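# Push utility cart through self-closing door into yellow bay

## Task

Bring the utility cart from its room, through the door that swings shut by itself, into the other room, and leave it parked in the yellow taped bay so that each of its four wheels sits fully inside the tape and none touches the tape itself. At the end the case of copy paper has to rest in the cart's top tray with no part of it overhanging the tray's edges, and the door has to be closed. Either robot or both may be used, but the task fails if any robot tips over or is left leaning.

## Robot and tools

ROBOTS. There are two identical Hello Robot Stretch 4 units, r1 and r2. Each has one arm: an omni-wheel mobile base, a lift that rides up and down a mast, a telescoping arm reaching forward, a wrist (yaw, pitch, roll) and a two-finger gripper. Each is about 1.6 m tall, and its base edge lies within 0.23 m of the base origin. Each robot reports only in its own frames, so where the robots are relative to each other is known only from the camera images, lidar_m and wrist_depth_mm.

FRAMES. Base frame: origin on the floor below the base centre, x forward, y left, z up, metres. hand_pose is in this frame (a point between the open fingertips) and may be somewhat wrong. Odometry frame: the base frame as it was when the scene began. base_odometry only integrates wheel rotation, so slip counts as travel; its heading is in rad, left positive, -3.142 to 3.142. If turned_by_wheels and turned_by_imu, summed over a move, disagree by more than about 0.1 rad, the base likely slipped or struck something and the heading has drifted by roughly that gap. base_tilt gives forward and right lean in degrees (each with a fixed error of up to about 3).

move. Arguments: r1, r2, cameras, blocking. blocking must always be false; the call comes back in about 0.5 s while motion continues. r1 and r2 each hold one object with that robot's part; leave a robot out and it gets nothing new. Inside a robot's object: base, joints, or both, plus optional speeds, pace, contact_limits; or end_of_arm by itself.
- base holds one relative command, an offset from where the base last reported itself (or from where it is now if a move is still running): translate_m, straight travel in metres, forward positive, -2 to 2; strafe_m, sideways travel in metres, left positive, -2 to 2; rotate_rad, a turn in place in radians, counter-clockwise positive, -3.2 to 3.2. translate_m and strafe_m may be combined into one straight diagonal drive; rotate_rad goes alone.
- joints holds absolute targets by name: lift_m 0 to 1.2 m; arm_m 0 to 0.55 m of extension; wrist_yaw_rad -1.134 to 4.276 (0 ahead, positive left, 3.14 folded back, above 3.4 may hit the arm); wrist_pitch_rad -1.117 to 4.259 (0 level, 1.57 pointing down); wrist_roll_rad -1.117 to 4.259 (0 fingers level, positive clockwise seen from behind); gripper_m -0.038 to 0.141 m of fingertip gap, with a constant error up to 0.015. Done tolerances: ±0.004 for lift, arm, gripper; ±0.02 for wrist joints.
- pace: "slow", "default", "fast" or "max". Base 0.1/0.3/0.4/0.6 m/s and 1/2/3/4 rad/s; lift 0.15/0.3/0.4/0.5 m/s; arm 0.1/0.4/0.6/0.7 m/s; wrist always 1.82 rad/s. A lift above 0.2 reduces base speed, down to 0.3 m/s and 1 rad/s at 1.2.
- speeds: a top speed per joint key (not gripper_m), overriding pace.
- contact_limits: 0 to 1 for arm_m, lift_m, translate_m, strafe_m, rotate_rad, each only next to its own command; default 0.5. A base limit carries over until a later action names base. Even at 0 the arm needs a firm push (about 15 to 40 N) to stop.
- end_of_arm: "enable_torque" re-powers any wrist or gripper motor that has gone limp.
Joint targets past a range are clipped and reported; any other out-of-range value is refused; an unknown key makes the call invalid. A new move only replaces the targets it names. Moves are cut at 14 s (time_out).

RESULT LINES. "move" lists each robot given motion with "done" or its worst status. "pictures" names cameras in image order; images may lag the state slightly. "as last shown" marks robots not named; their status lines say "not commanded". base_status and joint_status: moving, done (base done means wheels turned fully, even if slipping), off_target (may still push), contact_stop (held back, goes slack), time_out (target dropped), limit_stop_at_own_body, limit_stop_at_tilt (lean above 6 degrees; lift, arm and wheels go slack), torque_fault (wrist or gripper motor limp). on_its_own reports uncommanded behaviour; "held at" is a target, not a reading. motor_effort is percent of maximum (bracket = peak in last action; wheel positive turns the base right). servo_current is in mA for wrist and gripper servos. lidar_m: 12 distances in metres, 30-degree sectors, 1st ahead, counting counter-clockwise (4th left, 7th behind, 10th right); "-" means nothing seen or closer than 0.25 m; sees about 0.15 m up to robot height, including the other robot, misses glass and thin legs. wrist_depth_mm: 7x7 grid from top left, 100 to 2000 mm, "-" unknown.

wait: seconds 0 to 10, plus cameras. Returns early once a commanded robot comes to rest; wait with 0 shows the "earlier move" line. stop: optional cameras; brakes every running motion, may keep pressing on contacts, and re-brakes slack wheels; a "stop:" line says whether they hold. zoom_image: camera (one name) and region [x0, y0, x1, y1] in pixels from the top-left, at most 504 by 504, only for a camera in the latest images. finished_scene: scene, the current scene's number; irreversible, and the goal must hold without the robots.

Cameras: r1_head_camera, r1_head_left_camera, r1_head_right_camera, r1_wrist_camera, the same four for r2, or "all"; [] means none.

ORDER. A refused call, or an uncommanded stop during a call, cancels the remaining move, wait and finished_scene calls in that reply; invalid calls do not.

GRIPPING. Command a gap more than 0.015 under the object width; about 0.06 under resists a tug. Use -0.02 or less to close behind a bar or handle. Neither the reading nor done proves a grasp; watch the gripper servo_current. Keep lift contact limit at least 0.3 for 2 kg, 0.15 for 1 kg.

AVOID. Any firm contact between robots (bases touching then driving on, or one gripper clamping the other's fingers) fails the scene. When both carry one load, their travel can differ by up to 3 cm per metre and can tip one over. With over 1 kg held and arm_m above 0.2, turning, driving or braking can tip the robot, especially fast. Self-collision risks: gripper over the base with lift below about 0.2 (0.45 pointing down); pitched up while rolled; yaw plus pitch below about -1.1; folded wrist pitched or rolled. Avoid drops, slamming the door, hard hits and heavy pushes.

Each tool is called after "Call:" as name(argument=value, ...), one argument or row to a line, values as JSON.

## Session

Call:
wait(
  seconds=0,
)

Scene clock: 0.00 s.
r1.base_odometry: x=+0.000 y=+0.000 heading=+0.000
r1.turned_by_wheels: +0.000
r1.turned_by_imu: +0.000
r1.base_tilt: forward=-1.6 right=+1.3
r1.lidar_m: 0.96 1.73 2.02 2.40 3.92 1.60 0.85 0.77 0.78 0.89 0.77 0.78
r1.base_status: not commanded
r1.joint_positions: lift_m=+0.124 arm_m=+0.000 wrist_yaw_rad=+3.194 wrist_pitch_rad=+0.002 wrist_roll_rad=+0.000 gripper_m=+0.056
r1.joint_status: not commanded
r1.measured_speeds: all 0
r1.motor_effort: lift_m=+19 arm_m=-4 wheel_0=-2 wheel_1=+1 wheel_2=+0
r1.servo_current: wrist_yaw_rad=59 wrist_pitch_rad=46 wrist_roll_rad=46 gripper_m=39
r1.hand_pose: x=-0.1216 y=+0.0722 z=+0.3019 quat_wxyz=(-0.026, -0.001, +0.000, +1.000) (m; r1's base frame)
r1.wrist_depth_mm: - 135 - - - - - / - 123 135 - - - - / - 121 191 - - - - / 110 136 194 - - - - / 137 - - - 1618 - - / 226 - 190 1098 188 1160 1118 / 224 163 750 798 768 768 759
r2.base_odometry: x=+0.000 y=+0.000 heading=+0.000
r2.turned_by_wheels: +0.000
r2.turned_by_imu: +0.000
r2.base_tilt: forward=-0.6 right=+0.1
r2.lidar_m: 1.29 1.32 1.58 2.33 2.36 2.78 1.41 1.41 2.77 2.39 2.42 1.48
r2.base_status: not commanded
r2.joint_positions: lift_m=+0.200 arm_m=+0.000 wrist_yaw_rad=+3.211 wrist_pitch_rad=+0.001 wrist_roll_rad=+0.000 gripper_m=+0.056
r2.joint_status: not commanded
r2.measured_speeds: all 0
r2.motor_effort: lift_m=+18 arm_m=-4 wheel_0=-1 wheel_1=+1 wheel_2=+1
r2.servo_current: wrist_yaw_rad=46 wrist_pitch_rad=39 wrist_roll_rad=52 gripper_m=52
r2.hand_pose: x=-0.1229 y=+0.0671 z=+0.3779 quat_wxyz=(-0.035, -0.001, +0.000, +0.999) (m; r2's base frame)
r2.wrist_depth_mm: - - 137 - - - - / - - 137 - - - - / - 109 138 - - - - / - 140 175 - - - - / 214 - - - - - - / 213 1281 196 1255 190 1336 1182 / 208 243 866 - - 854 878
pictures: r1_head_camera, r1_head_left_camera, r1_head_right_camera, r1_wrist_camera, r2_head_camera, r2_head_left_camera, r2_head_right_camera, r2_wrist_camera
Images, in order (width x height): r1_head_camera 420x560, r1_head_left_camera 420x672, r1_head_right_camera 420x672, r1_wrist_camera 616x392, r2_head_camera 420x560, r2_head_left_camera 420x672, r2_head_right_camera 420x672, r2_wrist_camera 616x392.

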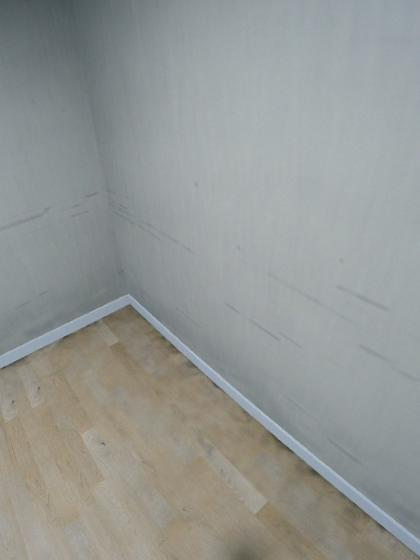

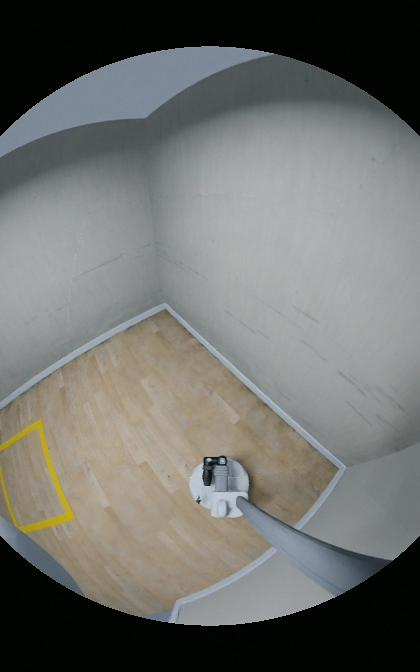

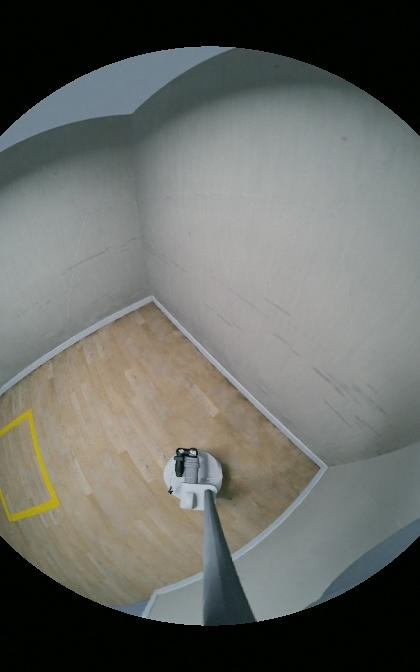

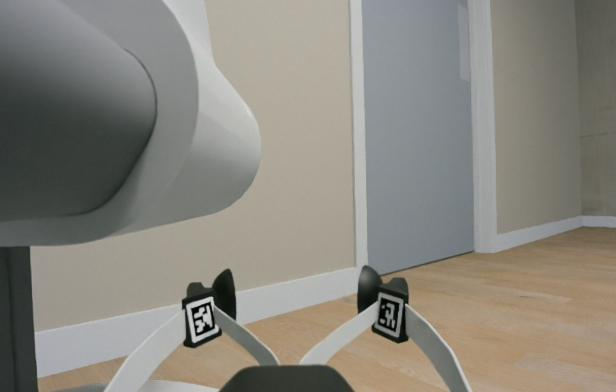

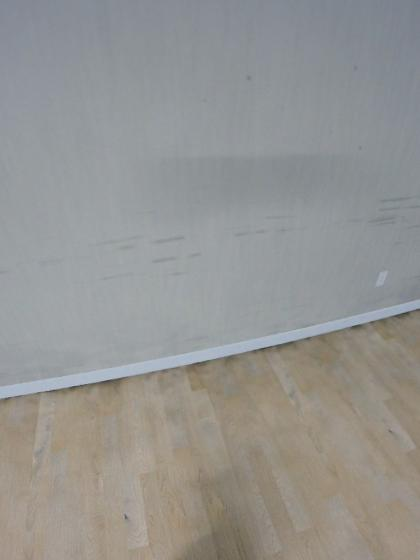

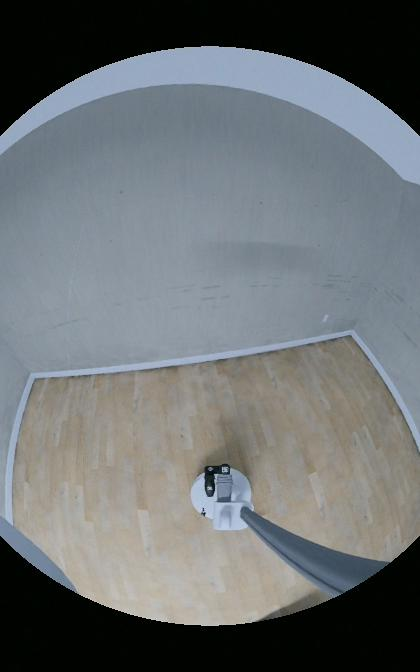

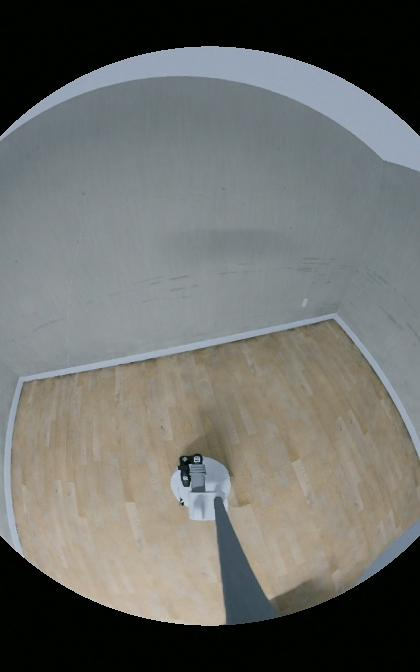

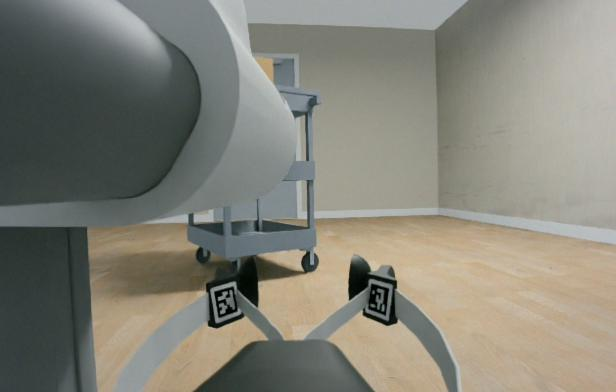

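Call:
move(
  blocking=false,
  r1={"base":{"rotate_rad":1.6},"joints":{"lift_m":0.69}},
  r2={"base":{"rotate_rad":3.14},"joints":{"lift_m":0.9}},
  cameras=[],
)

Call:
wait(
  seconds=2.5,
  cameras=[],
)

Call:
move(
  blocking=false,
  r1={"joints":{"wrist_yaw_rad":0,"gripper_m":-0.01}},
  r2={"joints":{"wrist_yaw_rad":0,"gripper_m":0.1}},
  cameras=[],
)

Call:
wait(
  seconds=2.5,
  cameras=["r1_head_camera","r1_head_left_camera","r1_head_right_camera","r2_head_camera","r2_head_left_camera","r2_head_right_camera"],
)

Scene clock: 33.77 s.
move: r1 moving; r2 moving
r1.base_odometry: x=+0.000 y=+0.000 heading=+0.253
r1.turned_by_wheels: +0.253
r1.turned_by_imu: +0.253
r1.base_tilt: forward=-1.6 right=+1.3
r1.lidar_m: 1.15 2.01 2.11 2.98 2.65 1.07 0.80 0.74 0.81 0.80 0.72 0.82
r1.base_status: rotate_rad moving
r1.joint_positions: lift_m=+0.162 arm_m=+0.000 wrist_yaw_rad=+3.194 wrist_pitch_rad=+0.002 wrist_roll_rad=+0.000 gripper_m=+0.056
r1.joint_status: lift_m moving
r1.measured_speeds: translate_m=+0.000 strafe_m=+0.000 rotate_rad=+0.974 lift_m=+0.146 arm_m=+0.000 wrist_yaw_rad=+0.000 wrist_pitch_rad=+0.000 wrist_roll_rad=+0.000
r1.motor_effort: lift_m=+24(27) arm_m=-4(4) wheel_0=-7(9) wheel_1=-6(7) wheel_2=-6(7)
r1.servo_current: wrist_yaw_rad=46(59) wrist_pitch_rad=39(52) wrist_roll_rad=33(65) gripper_m=39(46)
r1.hand_pose: x=-0.1216 y=+0.0722 z=+0.3395 quat_wxyz=(-0.026, -0.001, +0.000, +1.000) (m; r1's base frame)
r1.wrist_depth_mm: - 135 - - - - 1808 / - 123 135 - - - 1808 / - 121 192 - - - 1756 / 111 136 195 - - - 1808 / 137 - - - - - 1808 / 216 - 190 - 188 1229 1229 / 224 151 831 153 854 820 878
r2.base_odometry: x=+0.000 y=+0.000 heading=+0.252
r2.turned_by_wheels: +0.252
r2.turned_by_imu: +0.245
r2.base_tilt: forward=-0.7 right=+0.0
r2.lidar_m: 1.29 1.38 1.94 2.33 2.46 3.37 1.44 3.35 2.49 2.40 1.84 1.36
r2.base_status: rotate_rad moving
r2.joint_positions: lift_m=+0.238 arm_m=+0.000 wrist_yaw_rad=+3.211 wrist_pitch_rad=+0.001 wrist_roll_rad=+0.000 gripper_m=+0.056
r2.joint_status: lift_m moving
r2.measured_speeds: translate_m=+0.002 strafe_m=+0.000 rotate_rad=+0.977 lift_m=+0.146 arm_m=+0.000 wrist_yaw_rad=+0.000 wrist_pitch_rad=+0.000 wrist_roll_rad=+0.000
r2.motor_effort: lift_m=+23(25) arm_m=-4(4) wheel_0=-4(9) wheel_1=-10(10) wheel_2=-10(11)
r2.servo_current: wrist_yaw_rad=52(52) wrist_pitch_rad=46(46) wrist_roll_rad=52(65) gripper_m=46(52)
r2.hand_pose: x=-0.1229 y=+0.0671 z=+0.4157 quat_wxyz=(-0.035, -0.001, +0.000, +0.999) (m; r2's base frame)
r2.wrist_depth_mm: - - 137 - - - - / - - 137 1756 - - - / - 110 138 - - - - / - 140 176 - - - - / 215 - - - - - - / 213 1366 196 1430 190 1464 1281 / 210 242 1008 - - 976 946
pictures: none
No camera images: "cameras" was empty.

Scene clock: 36.27 s.
earlier move: r1 moving; r2 moving
r1.base_odometry: x=+0.000 y=+0.000 heading=+1.600
r1.turned_by_wheels: +1.347
r1.turned_by_imu: +1.354
r1.base_tilt: forward=-1.6 right=+1.3
r1.lidar_m: 2.46 3.89 1.52 0.85 0.76 0.77 0.87 0.75 0.77 0.91 1.82 2.04
r1.base_status: done
r1.joint_positions: lift_m=+0.690 arm_m=+0.000 wrist_yaw_rad=+3.194 wrist_pitch_rad=+0.002 wrist_roll_rad=+0.000 gripper_m=+0.056
r1.joint_status: lift_m moving
r1.measured_speeds: all 0
r1.motor_effort: lift_m=+25(28) arm_m=-4(4) wheel_0=-2(10) wheel_1=+0(9) wheel_2=+0(8)
r1.servo_current: wrist_yaw_rad=39(65) wrist_pitch_rad=46(52) wrist_roll_rad=33(65) gripper_m=39(52)
r1.hand_pose: x=-0.1216 y=+0.0722 z=+0.8671 quat_wxyz=(-0.026, -0.001, +0.000, +1.000) (m; r1's base frame)
r1.wrist_depth_mm: - 135 - - - - - / - 122 135 - - - - / - 121 191 - - - - / 110 136 195 - - - - / 137 - - - - - - / 216 - 191 - 187 - - / - 140 - 137 - - -
r2.base_odometry: x=+0.000 y=+0.000 heading=+3.139
r2.turned_by_wheels: +2.887
r2.turned_by_imu: +2.810
r2.base_tilt: forward=-0.7 right=+0.1
r2.lidar_m: 1.43 1.40 2.82 2.36 2.41 1.53 1.30 1.31 1.52 2.34 2.36 2.72
r2.base_status: done
r2.joint_positions: lift_m=+0.883 arm_m=+0.000 wrist_yaw_rad=+3.211 wrist_pitch_rad=+0.001 wrist_roll_rad=+0.000 gripper_m=+0.056
r2.joint_status: lift_m moving
r2.measured_speeds: translate_m=+0.000 strafe_m=+0.000 rotate_rad=+0.000 lift_m=+0.104 arm_m=+0.000 wrist_yaw_rad=+0.000 wrist_pitch_rad=+0.000 wrist_roll_rad=+0.000
r2.motor_effort: lift_m=+21(26) arm_m=-4(4) wheel_0=-3(10) wheel_1=-3(10) wheel_2=-6(13)
r2.servo_current: wrist_yaw_rad=52(52) wrist_pitch_rad=33(46) wrist_roll_rad=52(65) gripper_m=52(52)
r2.hand_pose: x=-0.1228 y=+0.0671 z=+1.0614 quat_wxyz=(-0.035, -0.001, +0.000, +0.999) (m; r2's base frame)
r2.wrist_depth_mm: - - 137 - - - - / - 107 137 - - - - / - 113 138 234 - - - / - 140 164 - - - - / 216 - - - - - - / 213 - 190 - 188 - - / 211 123 - - - - -
wait: 2.50 s; no rest
pictures: none
No camera images: "cameras" was empty.

Scene clock: 36.77 s.
earlier move: r1 moving; r2 moving
move: r1 moving; r2 moving
r1.base_odometry: x=+0.000 y=+0.000 heading=+1.600
r1.turned_by_wheels: +0.000
r1.turned_by_imu: +0.000
r1.base_tilt: forward=-1.5 right=+1.3
r1.lidar_m: 2.43 3.92 1.53 0.82 0.74 0.75 0.86 0.77 0.79 0.95 1.80 2.01
r1.base_status: not commanded
r1.joint_positions: lift_m=+0.690 arm_m=+0.000 wrist_yaw_rad=+2.607 wrist_pitch_rad=+0.002 wrist_roll_rad=+0.000 gripper_m=+0.037
r1.joint_status: lift_m moving; wrist_yaw_rad moving; gripper_m moving
r1.measured_speeds: translate_m=+0.000 strafe_m=+0.000 rotate_rad=+0.000 lift_m=+0.000 arm_m=+0.000 wrist_yaw_rad=-1.818 wrist_pitch_rad=+0.000 wrist_roll_rad=+0.000
r1.motor_effort: lift_m=+24(25) arm_m=-4(4) wheel_0=-2(3) wheel_1=+0(0) wheel_2=+0(0)
r1.servo_current: wrist_yaw_rad=104(117) wrist_pitch_rad=39(46) wrist_roll_rad=46(59) gripper_m=104(104)
r1.hand_pose: x=-0.0328 y=+0.2221 z=+0.8672 quat_wxyz=(+0.264, -0.001, +0.000, +0.965) (m; r1's base frame)
r1.wrist_depth_mm: - - - - - - - / - - - - - - - / - - - - - - - / - - - - - - - / - - - - - - - / - - 189 - 186 - - / - 142 - 138 - - -
r2.base_odometry: x=+0.000 y=+0.000 heading=+3.139
r2.turned_by_wheels: +0.000
r2.turned_by_imu: +0.000
r2.base_tilt: forward=-0.7 right=+0.1
r2.lidar_m: 1.43 1.42 2.77 2.37 2.42 1.51 1.29 1.32 1.55 2.34 2.34 2.76
r2.base_status: not commanded
r2.joint_positions: lift_m=+0.900 arm_m=+0.000 wrist_yaw_rad=+2.650 wrist_pitch_rad=+0.001 wrist_roll_rad=+0.000 gripper_m=+0.075
r2.joint_status: lift_m moving; wrist_yaw_rad moving; gripper_m moving
r2.measured_speeds: translate_m=+0.000 strafe_m=+0.000 rotate_rad=+0.000 lift_m=+0.000 arm_m=+0.000 wrist_yaw_rad=-1.737 wrist_pitch_rad=+0.000 wrist_roll_rad=+0.000
r2.motor_effort: lift_m=+23(25) arm_m=-4(4) wheel_0=-4(4) wheel_1=-3(4) wheel_2=-6(6)
r2.servo_current: wrist_yaw_rad=111(130) wrist_pitch_rad=39(46) wrist_roll_rad=46(52) gripper_m=85(104)
r2.hand_pose: x=-0.0419 y=+0.2133 z=+1.0776 quat_wxyz=(+0.244, -0.001, +0.000, +0.970) (m; r2's base frame)
r2.wrist_depth_mm: - - - - - - - / - - - - - - - / 215 - - - - - - / - - - - - - - / - - - - - - - / - - 189 - 189 - - / - - - - - - -
pictures: none
No camera images: "cameras" was empty.

Scene clock: 38.67 s.
earlier move: r1 done; r2 moving
r1.base_odometry: x=+0.000 y=+0.000 heading=+1.600
r1.turned_by_wheels: +0.000
r1.turned_by_imu: +0.000
r1.base_tilt: forward=-1.6 right=+1.3
r1.lidar_m: 2.46 3.92 1.53 0.85 0.75 0.75 0.88 0.77 0.79 0.96 1.82 2.02
r1.base_status: not commanded
r1.joint_positions: lift_m=+0.690 arm_m=+0.000 wrist_yaw_rad=+0.003 wrist_pitch_rad=+0.002 wrist_roll_rad=+0.000 gripper_m=-0.009
r1.joint_status: all done
r1.measured_speeds: all 0
r1.motor_effort: lift_m=+24(27) arm_m=-1(4) wheel_0=-2(3) wheel_1=+0(1) wheel_2=+0(0)
r1.servo_current: wrist_yaw_rad=46(124) wrist_pitch_rad=46(46) wrist_roll_rad=59(65) gripper_m=46(130)
r1.hand_pose: x=+0.4595 y=-0.0867 z=+0.8672 quat_wxyz=(+1.000, +0.000, +0.001, +0.001) (m; r1's base frame)
r1.wrist_depth_mm: - - - - - - - / - - - - - - - / - - - - - - - / - - - - - - - / - - - - - - - / - - - 194 - - - / - - 181 180 152 - -
r2.base_odometry: x=+0.000 y=+0.000 heading=+3.139
r2.turned_by_wheels: +0.000
r2.turned_by_imu: +0.000
r2.base_tilt: forward=-0.7 right=+0.1
r2.lidar_m: 1.41 1.41 2.77 2.39 2.42 1.52 1.31 1.32 1.55 2.35 2.35 2.73
r2.base_status: not commanded
r2.joint_positions: lift_m=+0.900 arm_m=+0.000 wrist_yaw_rad=+0.003 wrist_pitch_rad=+0.001 wrist_roll_rad=+0.000 gripper_m=+0.100
r2.joint_status: lift_m moving; wrist_yaw_rad moving; the others done
r2.measured_speeds: all 0
r2.motor_effort: lift_m=+21(25) arm_m=-4(4) wheel_0=-3(4) wheel_1=-3(4) wheel_2=-6(6)
r2.servo_current: wrist_yaw_rad=72(130) wrist_pitch_rad=33(46) wrist_roll_rad=46(65) gripper_m=52(104)
r2.hand_pose: x=+0.4596 y=-0.0866 z=+1.0776 quat_wxyz=(+1.000, +0.000, +0.001, +0.001) (m; r2's base frame)
r2.wrist_depth_mm: - - - - - - - / - - - - - - - / - - - - - - - / - - - - - - - / - 1618 1499 - - - - / - - 190 - 195 - - / - - - - - - -
wait: 1.90 of 2.5 s (r1 has come to rest)
pictures: r1_head_camera, r1_head_left_camera, r1_head_right_camera, r2_head_camera, r2_head_left_camera, r2_head_right_camera
Images, in order (width x height): r1_head_camera 420x560, r1_head_left_camera 420x672, r1_head_right_camera 420x672, r2_head_camera 420x560, r2_head_left_camera 420x672, r2_head_right_camera 420x672.

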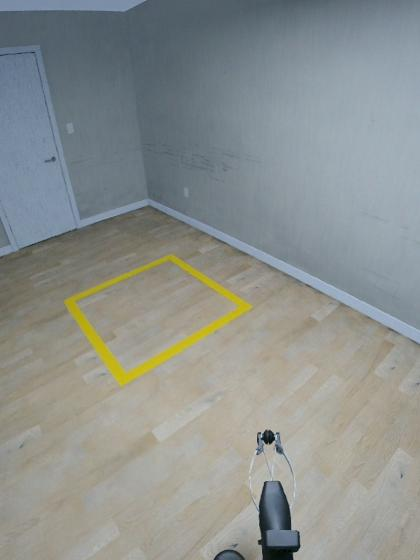

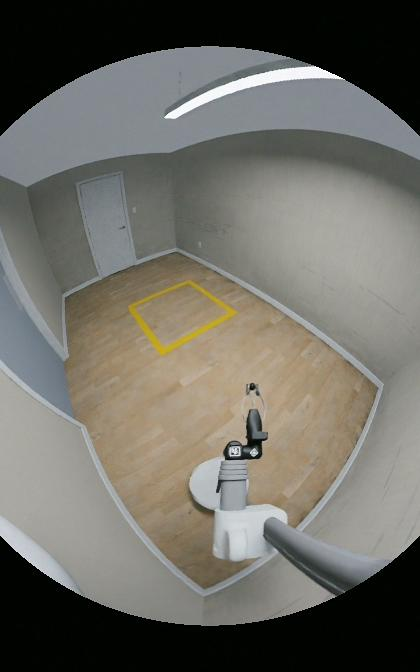

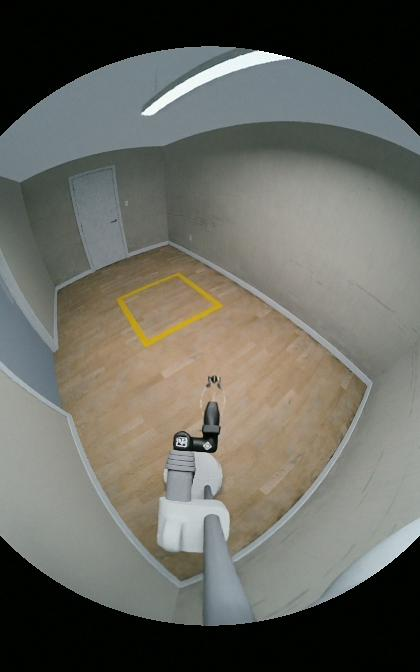

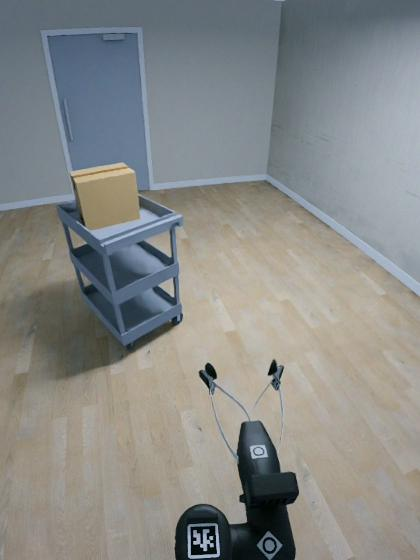

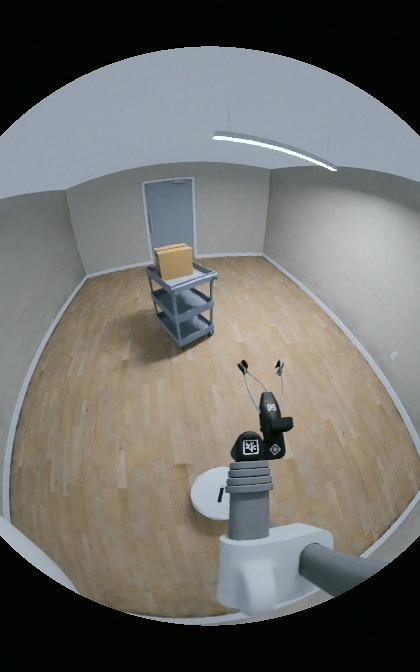

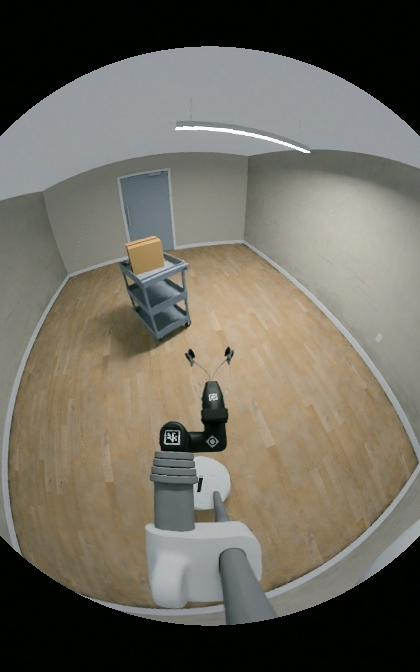

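Call:
zoom_image(
  camera="r2_head_camera",
  region=[30, 140, 210, 360],
)

Call:
zoom_image(
  camera="r1_head_left_camera",
  region=[0, 130, 420, 630],
)

Scaled by 2.291 from the camera's 420x560 image, which has a finer 1200x1600 frame.

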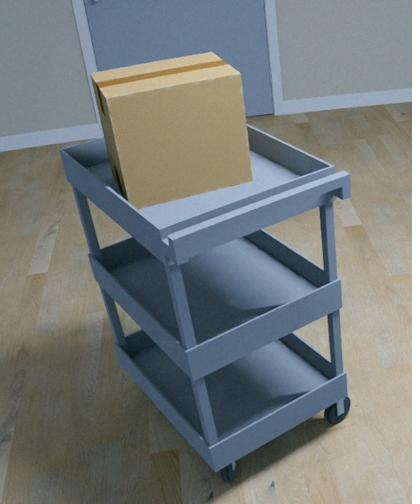

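Scaled by 1.008 from the camera's 420x672 image, which has a finer 600x960 frame.

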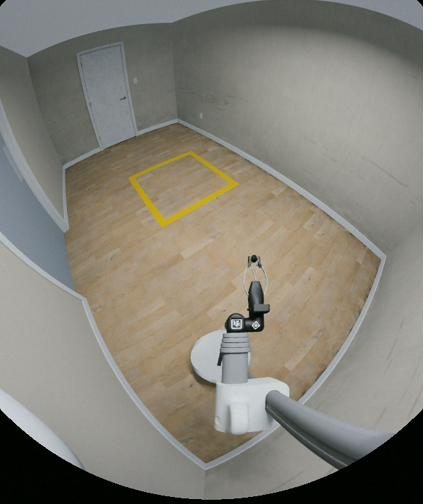

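Call:
move(
  blocking=false,
  r1={"base":{"rotate_rad":2.2}},
  r2={"base":{"rotate_rad":0.26}},
  cameras=[],
)

Call:
wait(
  seconds=3,
  cameras=[],
)

Call:
move(
  blocking=false,
  r2={"base":{"translate_m":0.6,"strafe_m":-0.75}},
  cameras=[],
)

Call:
wait(
  seconds=2,
  cameras=["r1_head_camera","r1_head_left_camera"],
)

Call:
wait(
  seconds=4,
  cameras=["r2_head_camera","r2_head_left_camera"],
)

Scene clock: 87.53 s.
earlier move: r2 done
move: r1 moving; r2 moving
r1.base_odometry: x=+0.000 y=+0.000 heading=+1.853
r1.turned_by_wheels: +0.253
r1.turned_by_imu: +0.253
r1.base_tilt: forward=-1.6 right=+1.3
r1.lidar_m: 3.06 2.47 1.05 0.76 0.75 0.79 0.80 0.76 0.82 1.22 2.02 2.14
r1.base_status: rotate_rad moving
r1.joint_positions: lift_m=+0.690 arm_m=+0.000 wrist_yaw_rad=+0.002 wrist_pitch_rad=+0.002 wrist_roll_rad=+0.000 gripper_m=-0.009
r1.joint_status: not commanded
r1.measured_speeds: translate_m=+0.000 strafe_m=+0.000 rotate_rad=+0.980 lift_m=+0.000 arm_m=+0.000 wrist_yaw_rad=+0.000 wrist_pitch_rad=+0.000 wrist_roll_rad=+0.000
r1.motor_effort: lift_m=+24(24) arm_m=+3(4) wheel_0=-8(9) wheel_1=-7(8) wheel_2=-7(7)
r1.servo_current: wrist_yaw_rad=46(78) wrist_pitch_rad=39(46) wrist_roll_rad=52(59) gripper_m=52(52)
r1.hand_pose: x=+0.4595 y=-0.0867 z=+0.8672 quat_wxyz=(+1.000, +0.000, +0.001, +0.001) (m; r1's base frame)
r1.wrist_depth_mm: - - - - - - - / - - - - - - - / - - - - - - - / - - - - - - - / - - - - - - - / - - - 194 - - - / - - 181 181 153 - -
r2.base_odometry: x=+0.000 y=+0.000 heading=-2.937
r2.turned_by_wheels: +0.207
r2.turned_by_imu: +0.202
r2.base_tilt: forward=-0.7 right=+0.1
r2.lidar_m: 1.38 3.59 2.48 2.38 1.96 1.39 1.30 1.35 1.82 2.31 2.41 3.21
r2.base_status: rotate_rad moving
r2.joint_positions: lift_m=+0.900 arm_m=+0.000 wrist_yaw_rad=+0.003 wrist_pitch_rad=+0.001 wrist_roll_rad=+0.000 gripper_m=+0.100
r2.joint_status: all done
r2.measured_speeds: translate_m=-0.002 strafe_m=+0.000 rotate_rad=+0.476 lift_m=+0.000 arm_m=+0.000 wrist_yaw_rad=+0.000 wrist_pitch_rad=+0.000 wrist_roll_rad=+0.000
r2.motor_effort: lift_m=+21(21) arm_m=-4(4) wheel_0=-2(9) wheel_1=-3(10) wheel_2=-5(11)
r2.servo_current: wrist_yaw_rad=46(52) wrist_pitch_rad=46(46) wrist_roll_rad=52(59) gripper_m=52(59)
r2.hand_pose: x=+0.4596 y=-0.0867 z=+1.0776 quat_wxyz=(+1.000, +0.000, +0.001, +0.001) (m; r2's base frame)
r2.wrist_depth_mm: - - - - - - - / - - - - - - - / - - - - - - - / - - - - - - - / - - 1499 1537 - - - / - - 190 1863 195 - - / - - - - - - -
pictures: none
No camera images: "cameras" was empty.

Scene clock: 88.07 s.
earlier move: r1 moving; r2 done
r1.base_odometry: x=+0.000 y=+0.000 heading=+2.674
r1.turned_by_wheels: +0.821
r1.turned_by_imu: +0.824
r1.base_tilt: forward=-1.6 right=+1.2
r1.lidar_m: 1.49 0.84 0.74 0.75 0.87 0.77 0.77 0.96 1.91 2.06 2.51 3.90
r1.base_status: rotate_rad moving
r1.joint_positions: lift_m=+0.690 arm_m=+0.000 wrist_yaw_rad=+0.002 wrist_pitch_rad=+0.002 wrist_roll_rad=+0.000 gripper_m=-0.009
r1.joint_status: not commanded
r1.measured_speeds: translate_m=-0.001 strafe_m=+0.000 rotate_rad=+2.014 lift_m=+0.000 arm_m=+0.000 wrist_yaw_rad=+0.000 wrist_pitch_rad=+0.000 wrist_roll_rad=+0.000
r1.motor_effort: lift_m=+23(24) arm_m=+4(4) wheel_0=-8(11) wheel_1=-5(8) wheel_2=-7(8)
r1.servo_current: wrist_yaw_rad=52(78) wrist_pitch_rad=39(46) wrist_roll_rad=52(59) gripper_m=46(52)
r1.hand_pose: x=+0.4595 y=-0.0867 z=+0.8672 quat_wxyz=(+1.000, +0.000, +0.001, +0.001) (m; r1's base frame)
r1.wrist_depth_mm: - - - - - - - / 946 - - - - - - / 931 - 1983 - - - - / 931 - - - - - - / 946 - - - - - - / 931 - 187 195 - - - / - - 171 180 153 1921 -
r2.base_odometry: x=+0.000 y=+0.000 heading=-2.885
r2.turned_by_wheels: +0.052
r2.turned_by_imu: +0.051
r2.base_tilt: forward=-0.7 right=+0.1
r2.lidar_m: 1.38 3.41 2.50 2.38 1.88 1.39 1.31 1.39 1.89 2.35 2.42 3.33
r2.base_status: done
r2.joint_positions: lift_m=+0.900 arm_m=+0.000 wrist_yaw_rad=+0.003 wrist_pitch_rad=+0.001 wrist_roll_rad=+0.000 gripper_m=+0.100
r2.joint_status: all done
r2.measured_speeds: all 0
r2.motor_effort: lift_m=+21(21) arm_m=-4(4) wheel_0=-2(9) wheel_1=-2(10) wheel_2=-4(11)
r2.servo_current: wrist_yaw_rad=39(59) wrist_pitch_rad=39(46) wrist_roll_rad=46(59) gripper_m=52(59)
r2.hand_pose: x=+0.4596 y=-0.0867 z=+1.0776 quat_wxyz=(+1.000, +0.000, +0.001, +0.001) (m; r2's base frame)
r2.wrist_depth_mm: - - - - - - - / - - - - - - - / - - - - - - - / - - - 1618 - - - / - - - 1464 - - - / - - 195 1808 196 - - / - - - - - - -
wait: 0.53 of 3 s (r2 has come to rest)
pictures: none
No camera images: "cameras" was empty.

Scene clock: 88.57 s.
earlier move: r1 moving
move: r2 moving
r1.base_odometry: x=+0.000 y=+0.000 heading=-2.800
r1.turned_by_wheels: +0.809
r1.turned_by_imu: +0.815
r1.base_tilt: forward=-1.6 right=+1.3
r1.lidar_m: 0.76 0.75 0.83 0.78 0.76 0.85 1.30 2.03 2.22 3.29 2.21 0.98
r1.base_status: rotate_rad moving
r1.joint_positions: lift_m=+0.690 arm_m=+0.000 wrist_yaw_rad=+0.002 wrist_pitch_rad=+0.002 wrist_roll_rad=+0.000 gripper_m=-0.009
r1.joint_status: not commanded
r1.measured_speeds: translate_m=+0.001 strafe_m=+0.001 rotate_rad=+1.155 lift_m=+0.000 arm_m=+0.000 wrist_yaw_rad=+0.000 wrist_pitch_rad=+0.000 wrist_roll_rad=+0.000
r1.motor_effort: lift_m=+24(24) arm_m=+1(3) wheel_0=-3(8) wheel_1=-1(9) wheel_2=-2(7)
r1.servo_current: wrist_yaw_rad=33(72) wrist_pitch_rad=39(52) wrist_roll_rad=46(59) gripper_m=39(52)
r1.hand_pose: x=+0.4595 y=-0.0867 z=+0.8672 quat_wxyz=(+1.000, +0.000, +0.001, +0.001) (m; r1's base frame)
r1.wrist_depth_mm: - - - - - - - / - - - - - 891 - / - - - - - 891 - / - - - - - 904 - / - - - - - 904 - / - - 185 195 - 891 - / - - 163 135 142 - -
r2.base_odometry: x=-0.025 y=+0.019 heading=-2.886
r2.turned_by_wheels: -0.001
r2.turned_by_imu: -0.001
r2.base_tilt: forward=-0.7 right=+0.1
r2.lidar_m: 1.38 3.48 2.49 2.41 1.88 1.39 1.33 1.38 1.93 2.30 2.41 3.33
r2.base_status: translate_m moving; strafe_m moving
r2.joint_positions: lift_m=+0.900 arm_m=+0.000 wrist_yaw_rad=+0.003 wrist_pitch_rad=+0.001 wrist_roll_rad=+0.000 gripper_m=+0.100
r2.joint_status: not commanded
r2.measured_speeds: translate_m=+0.075 strafe_m=-0.096 rotate_rad=-0.005 lift_m=+0.000 arm_m=+0.000 wrist_yaw_rad=+0.000 wrist_pitch_rad=+0.000 wrist_roll_rad=+0.000
r2.motor_effort: lift_m=+21(21) arm_m=-4(4) wheel_0=+9(11) wheel_1=-8(8) wheel_2=-10(11)
r2.servo_current: wrist_yaw_rad=46(52) wrist_pitch_rad=46(46) wrist_roll_rad=33(59) gripper_m=46(59)
r2.hand_pose: x=+0.4596 y=-0.0867 z=+1.0776 quat_wxyz=(+1.000, +0.000, +0.001, +0.001) (m; r2's base frame)
r2.wrist_depth_mm: - - - - - - - / - - - - - - - / - - - - - - - / - - - - - - - / - - - 1499 - - - / - - 195 1863 194 - - / - - - - - - -
pictures: none
No camera images: "cameras" was empty.

Scene clock: 89.43 s.
earlier move: r1 done; r2 moving
r1.base_odometry: x=+0.000 y=+0.000 heading=-2.483
r1.turned_by_wheels: +0.317
r1.turned_by_imu: +0.319
r1.base_tilt: forward=-1.6 right=+1.3
r1.lidar_m: 0.74 0.76 0.85 0.76 0.79 1.03 2.01 2.08 2.64 3.94 1.24 0.83
r1.base_status: done
r1.joint_positions: lift_m=+0.690 arm_m=+0.000 wrist_yaw_rad=+0.002 wrist_pitch_rad=+0.002 wrist_roll_rad=+0.000 gripper_m=-0.009
r1.joint_status: not commanded
r1.measured_speeds: all 0
r1.motor_effort: lift_m=+23(24) arm_m=-4(4) wheel_0=+0(8) wheel_1=-1(9) wheel_2=+0(7)
r1.servo_current: wrist_yaw_rad=52(72) wrist_pitch_rad=39(52) wrist_roll_rad=59(65) gripper_m=46(52)
r1.hand_pose: x=+0.4595 y=-0.0867 z=+0.8672 quat_wxyz=(+1.000, +0.000, +0.001, +0.001) (m; r1's base frame)
r1.wrist_depth_mm: - - - - - - - / - - - - - - - / - - - - - - - / - - - - - - - / - - - - - - - / - - 183 195 - - - / - - 163 135 142 - -
r2.base_odometry: x=-0.187 y=+0.139 heading=-2.885
r2.turned_by_wheels: +0.000
r2.turned_by_imu: +0.001
r2.base_tilt: forward=-0.7 right=+0.1
r2.lidar_m: 1.28 1.79 2.69 2.56 2.08 1.53 1.45 1.52 2.09 2.14 2.25 3.09
r2.base_status: translate_m moving; strafe_m moving
r2.joint_positions: lift_m=+0.900 arm_m=+0.000 wrist_yaw_rad=+0.003 wrist_pitch_rad=+0.001 wrist_roll_rad=+0.000 gripper_m=+0.100
r2.joint_status: not commanded
r2.measured_speeds: translate_m=+0.186 strafe_m=-0.232 rotate_rad=+0.001 lift_m=+0.000 arm_m=+0.000 wrist_yaw_rad=+0.000 wrist_pitch_rad=+0.000 wrist_roll_rad=+0.000
r2.motor_effort: lift_m=+21(21) arm_m=-4(4) wheel_0=+8(14) wheel_1=-6(9) wheel_2=-8(12)
r2.servo_current: wrist_yaw_rad=46(52) wrist_pitch_rad=33(46) wrist_roll_rad=46(59) gripper_m=52(59)
r2.hand_pose: x=+0.4596 y=-0.0867 z=+1.0777 quat_wxyz=(+1.000, +0.000, +0.001, +0.001) (m; r2's base frame)
r2.wrist_depth_mm: - - - - - - - / - - - - - - - / - - - - - - - / - - - - - - - / - - 1366 1366 - - - / - - 188 1808 195 - - / - - - - - - -
wait: 0.87 of 2 s (r1 has come to rest)
pictures: r1_head_camera, r1_head_left_camera
Images, in order (width x height): r1_head_camera 420x560, r1_head_left_camera 420x672.

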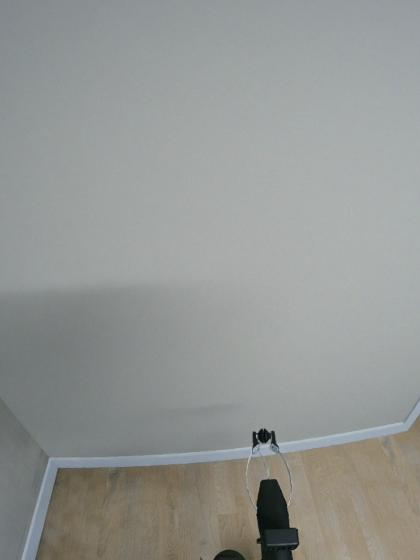

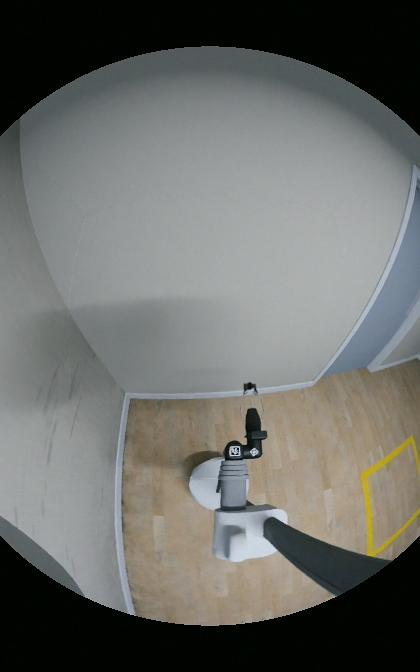

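Scene clock: 92.73 s.
earlier move: r2 done
r1.base_odometry: x=+0.000 y=+0.000 heading=-2.483
r1.turned_by_wheels: +0.000
r1.turned_by_imu: +0.000
r1.base_tilt: forward=-1.6 right=+1.3
r1.lidar_m: 0.75 0.75 0.85 0.76 0.79 1.04 2.01 2.07 2.66 3.95 1.22 0.80
r1.base_status: done
r1.joint_positions: lift_m=+0.690 arm_m=+0.000 wrist_yaw_rad=+0.002 wrist_pitch_rad=+0.002 wrist_roll_rad=+0.000 gripper_m=-0.009
r1.joint_status: not commanded
r1.measured_speeds: all 0
r1.motor_effort: lift_m=+23(24) arm_m=-4(4) wheel_0=+0(8) wheel_1=-1(9) wheel_2=+0(7)
r1.servo_current: wrist_yaw_rad=65(72) wrist_pitch_rad=46(52) wrist_roll_rad=59(65) gripper_m=46(59)
r1.hand_pose: x=+0.4595 y=-0.0867 z=+0.8672 quat_wxyz=(+1.000, +0.000, +0.001, +0.001) (m; r1's base frame)
r1.wrist_depth_mm: - - - - - - - / - - - - - - - / - - - - - - - / - - - - - - - / - - - - - - - / - - 183 195 - - - / - - 163 135 142 - -
r2.base_odometry: x=-0.770 y=+0.573 heading=-2.885
r2.turned_by_wheels: +0.000
r2.turned_by_imu: +0.001
r2.base_tilt: forward=-0.7 right=+0.1
r2.lidar_m: 3.89 1.04 1.14 3.11 2.73 2.01 1.90 2.02 1.67 1.60 1.67 2.30
r2.base_status: done
r2.joint_positions: lift_m=+0.900 arm_m=+0.000 wrist_yaw_rad=+0.003 wrist_pitch_rad=+0.001 wrist_roll_rad=+0.000 gripper_m=+0.100
r2.joint_status: not commanded
r2.measured_speeds: all 0
r2.motor_effort: lift_m=+21(21) arm_m=-4(5) wheel_0=+2(14) wheel_1=-4(9) wheel_2=-4(12)
r2.servo_current: wrist_yaw_rad=52(65) wrist_pitch_rad=39(52) wrist_roll_rad=46(59) gripper_m=52(59)
r2.hand_pose: x=+0.4596 y=-0.0867 z=+1.0777 quat_wxyz=(+1.000, +0.000, +0.001, +0.001) (m; r2's base frame)
r2.wrist_depth_mm: - - - - - - - / - - - - - - - / - - - - - - - / - - - - - - - / 960 - - - - - - / 960 1366 195 - 195 - - / - 1366 - - - - -
wait: 3.30 of 4 s (r2 has come to rest)
pictures: r2_head_camera, r2_head_left_camera
Images, in order (width x height): r2_head_camera 420x560, r2_head_left_camera 420x672.

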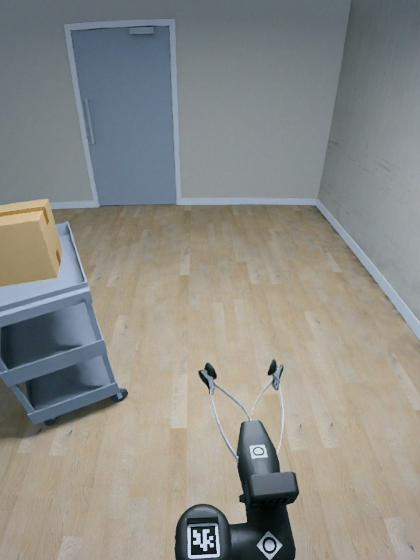

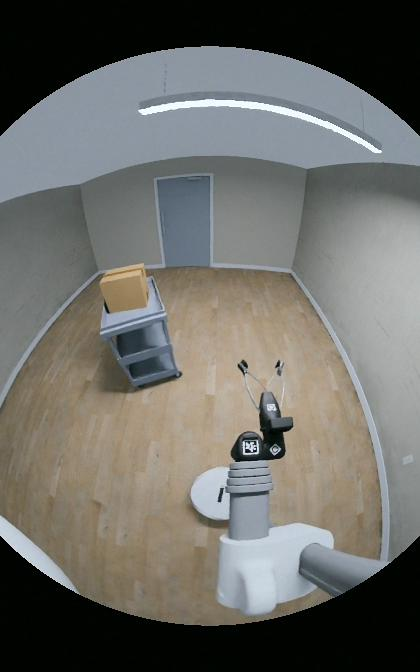

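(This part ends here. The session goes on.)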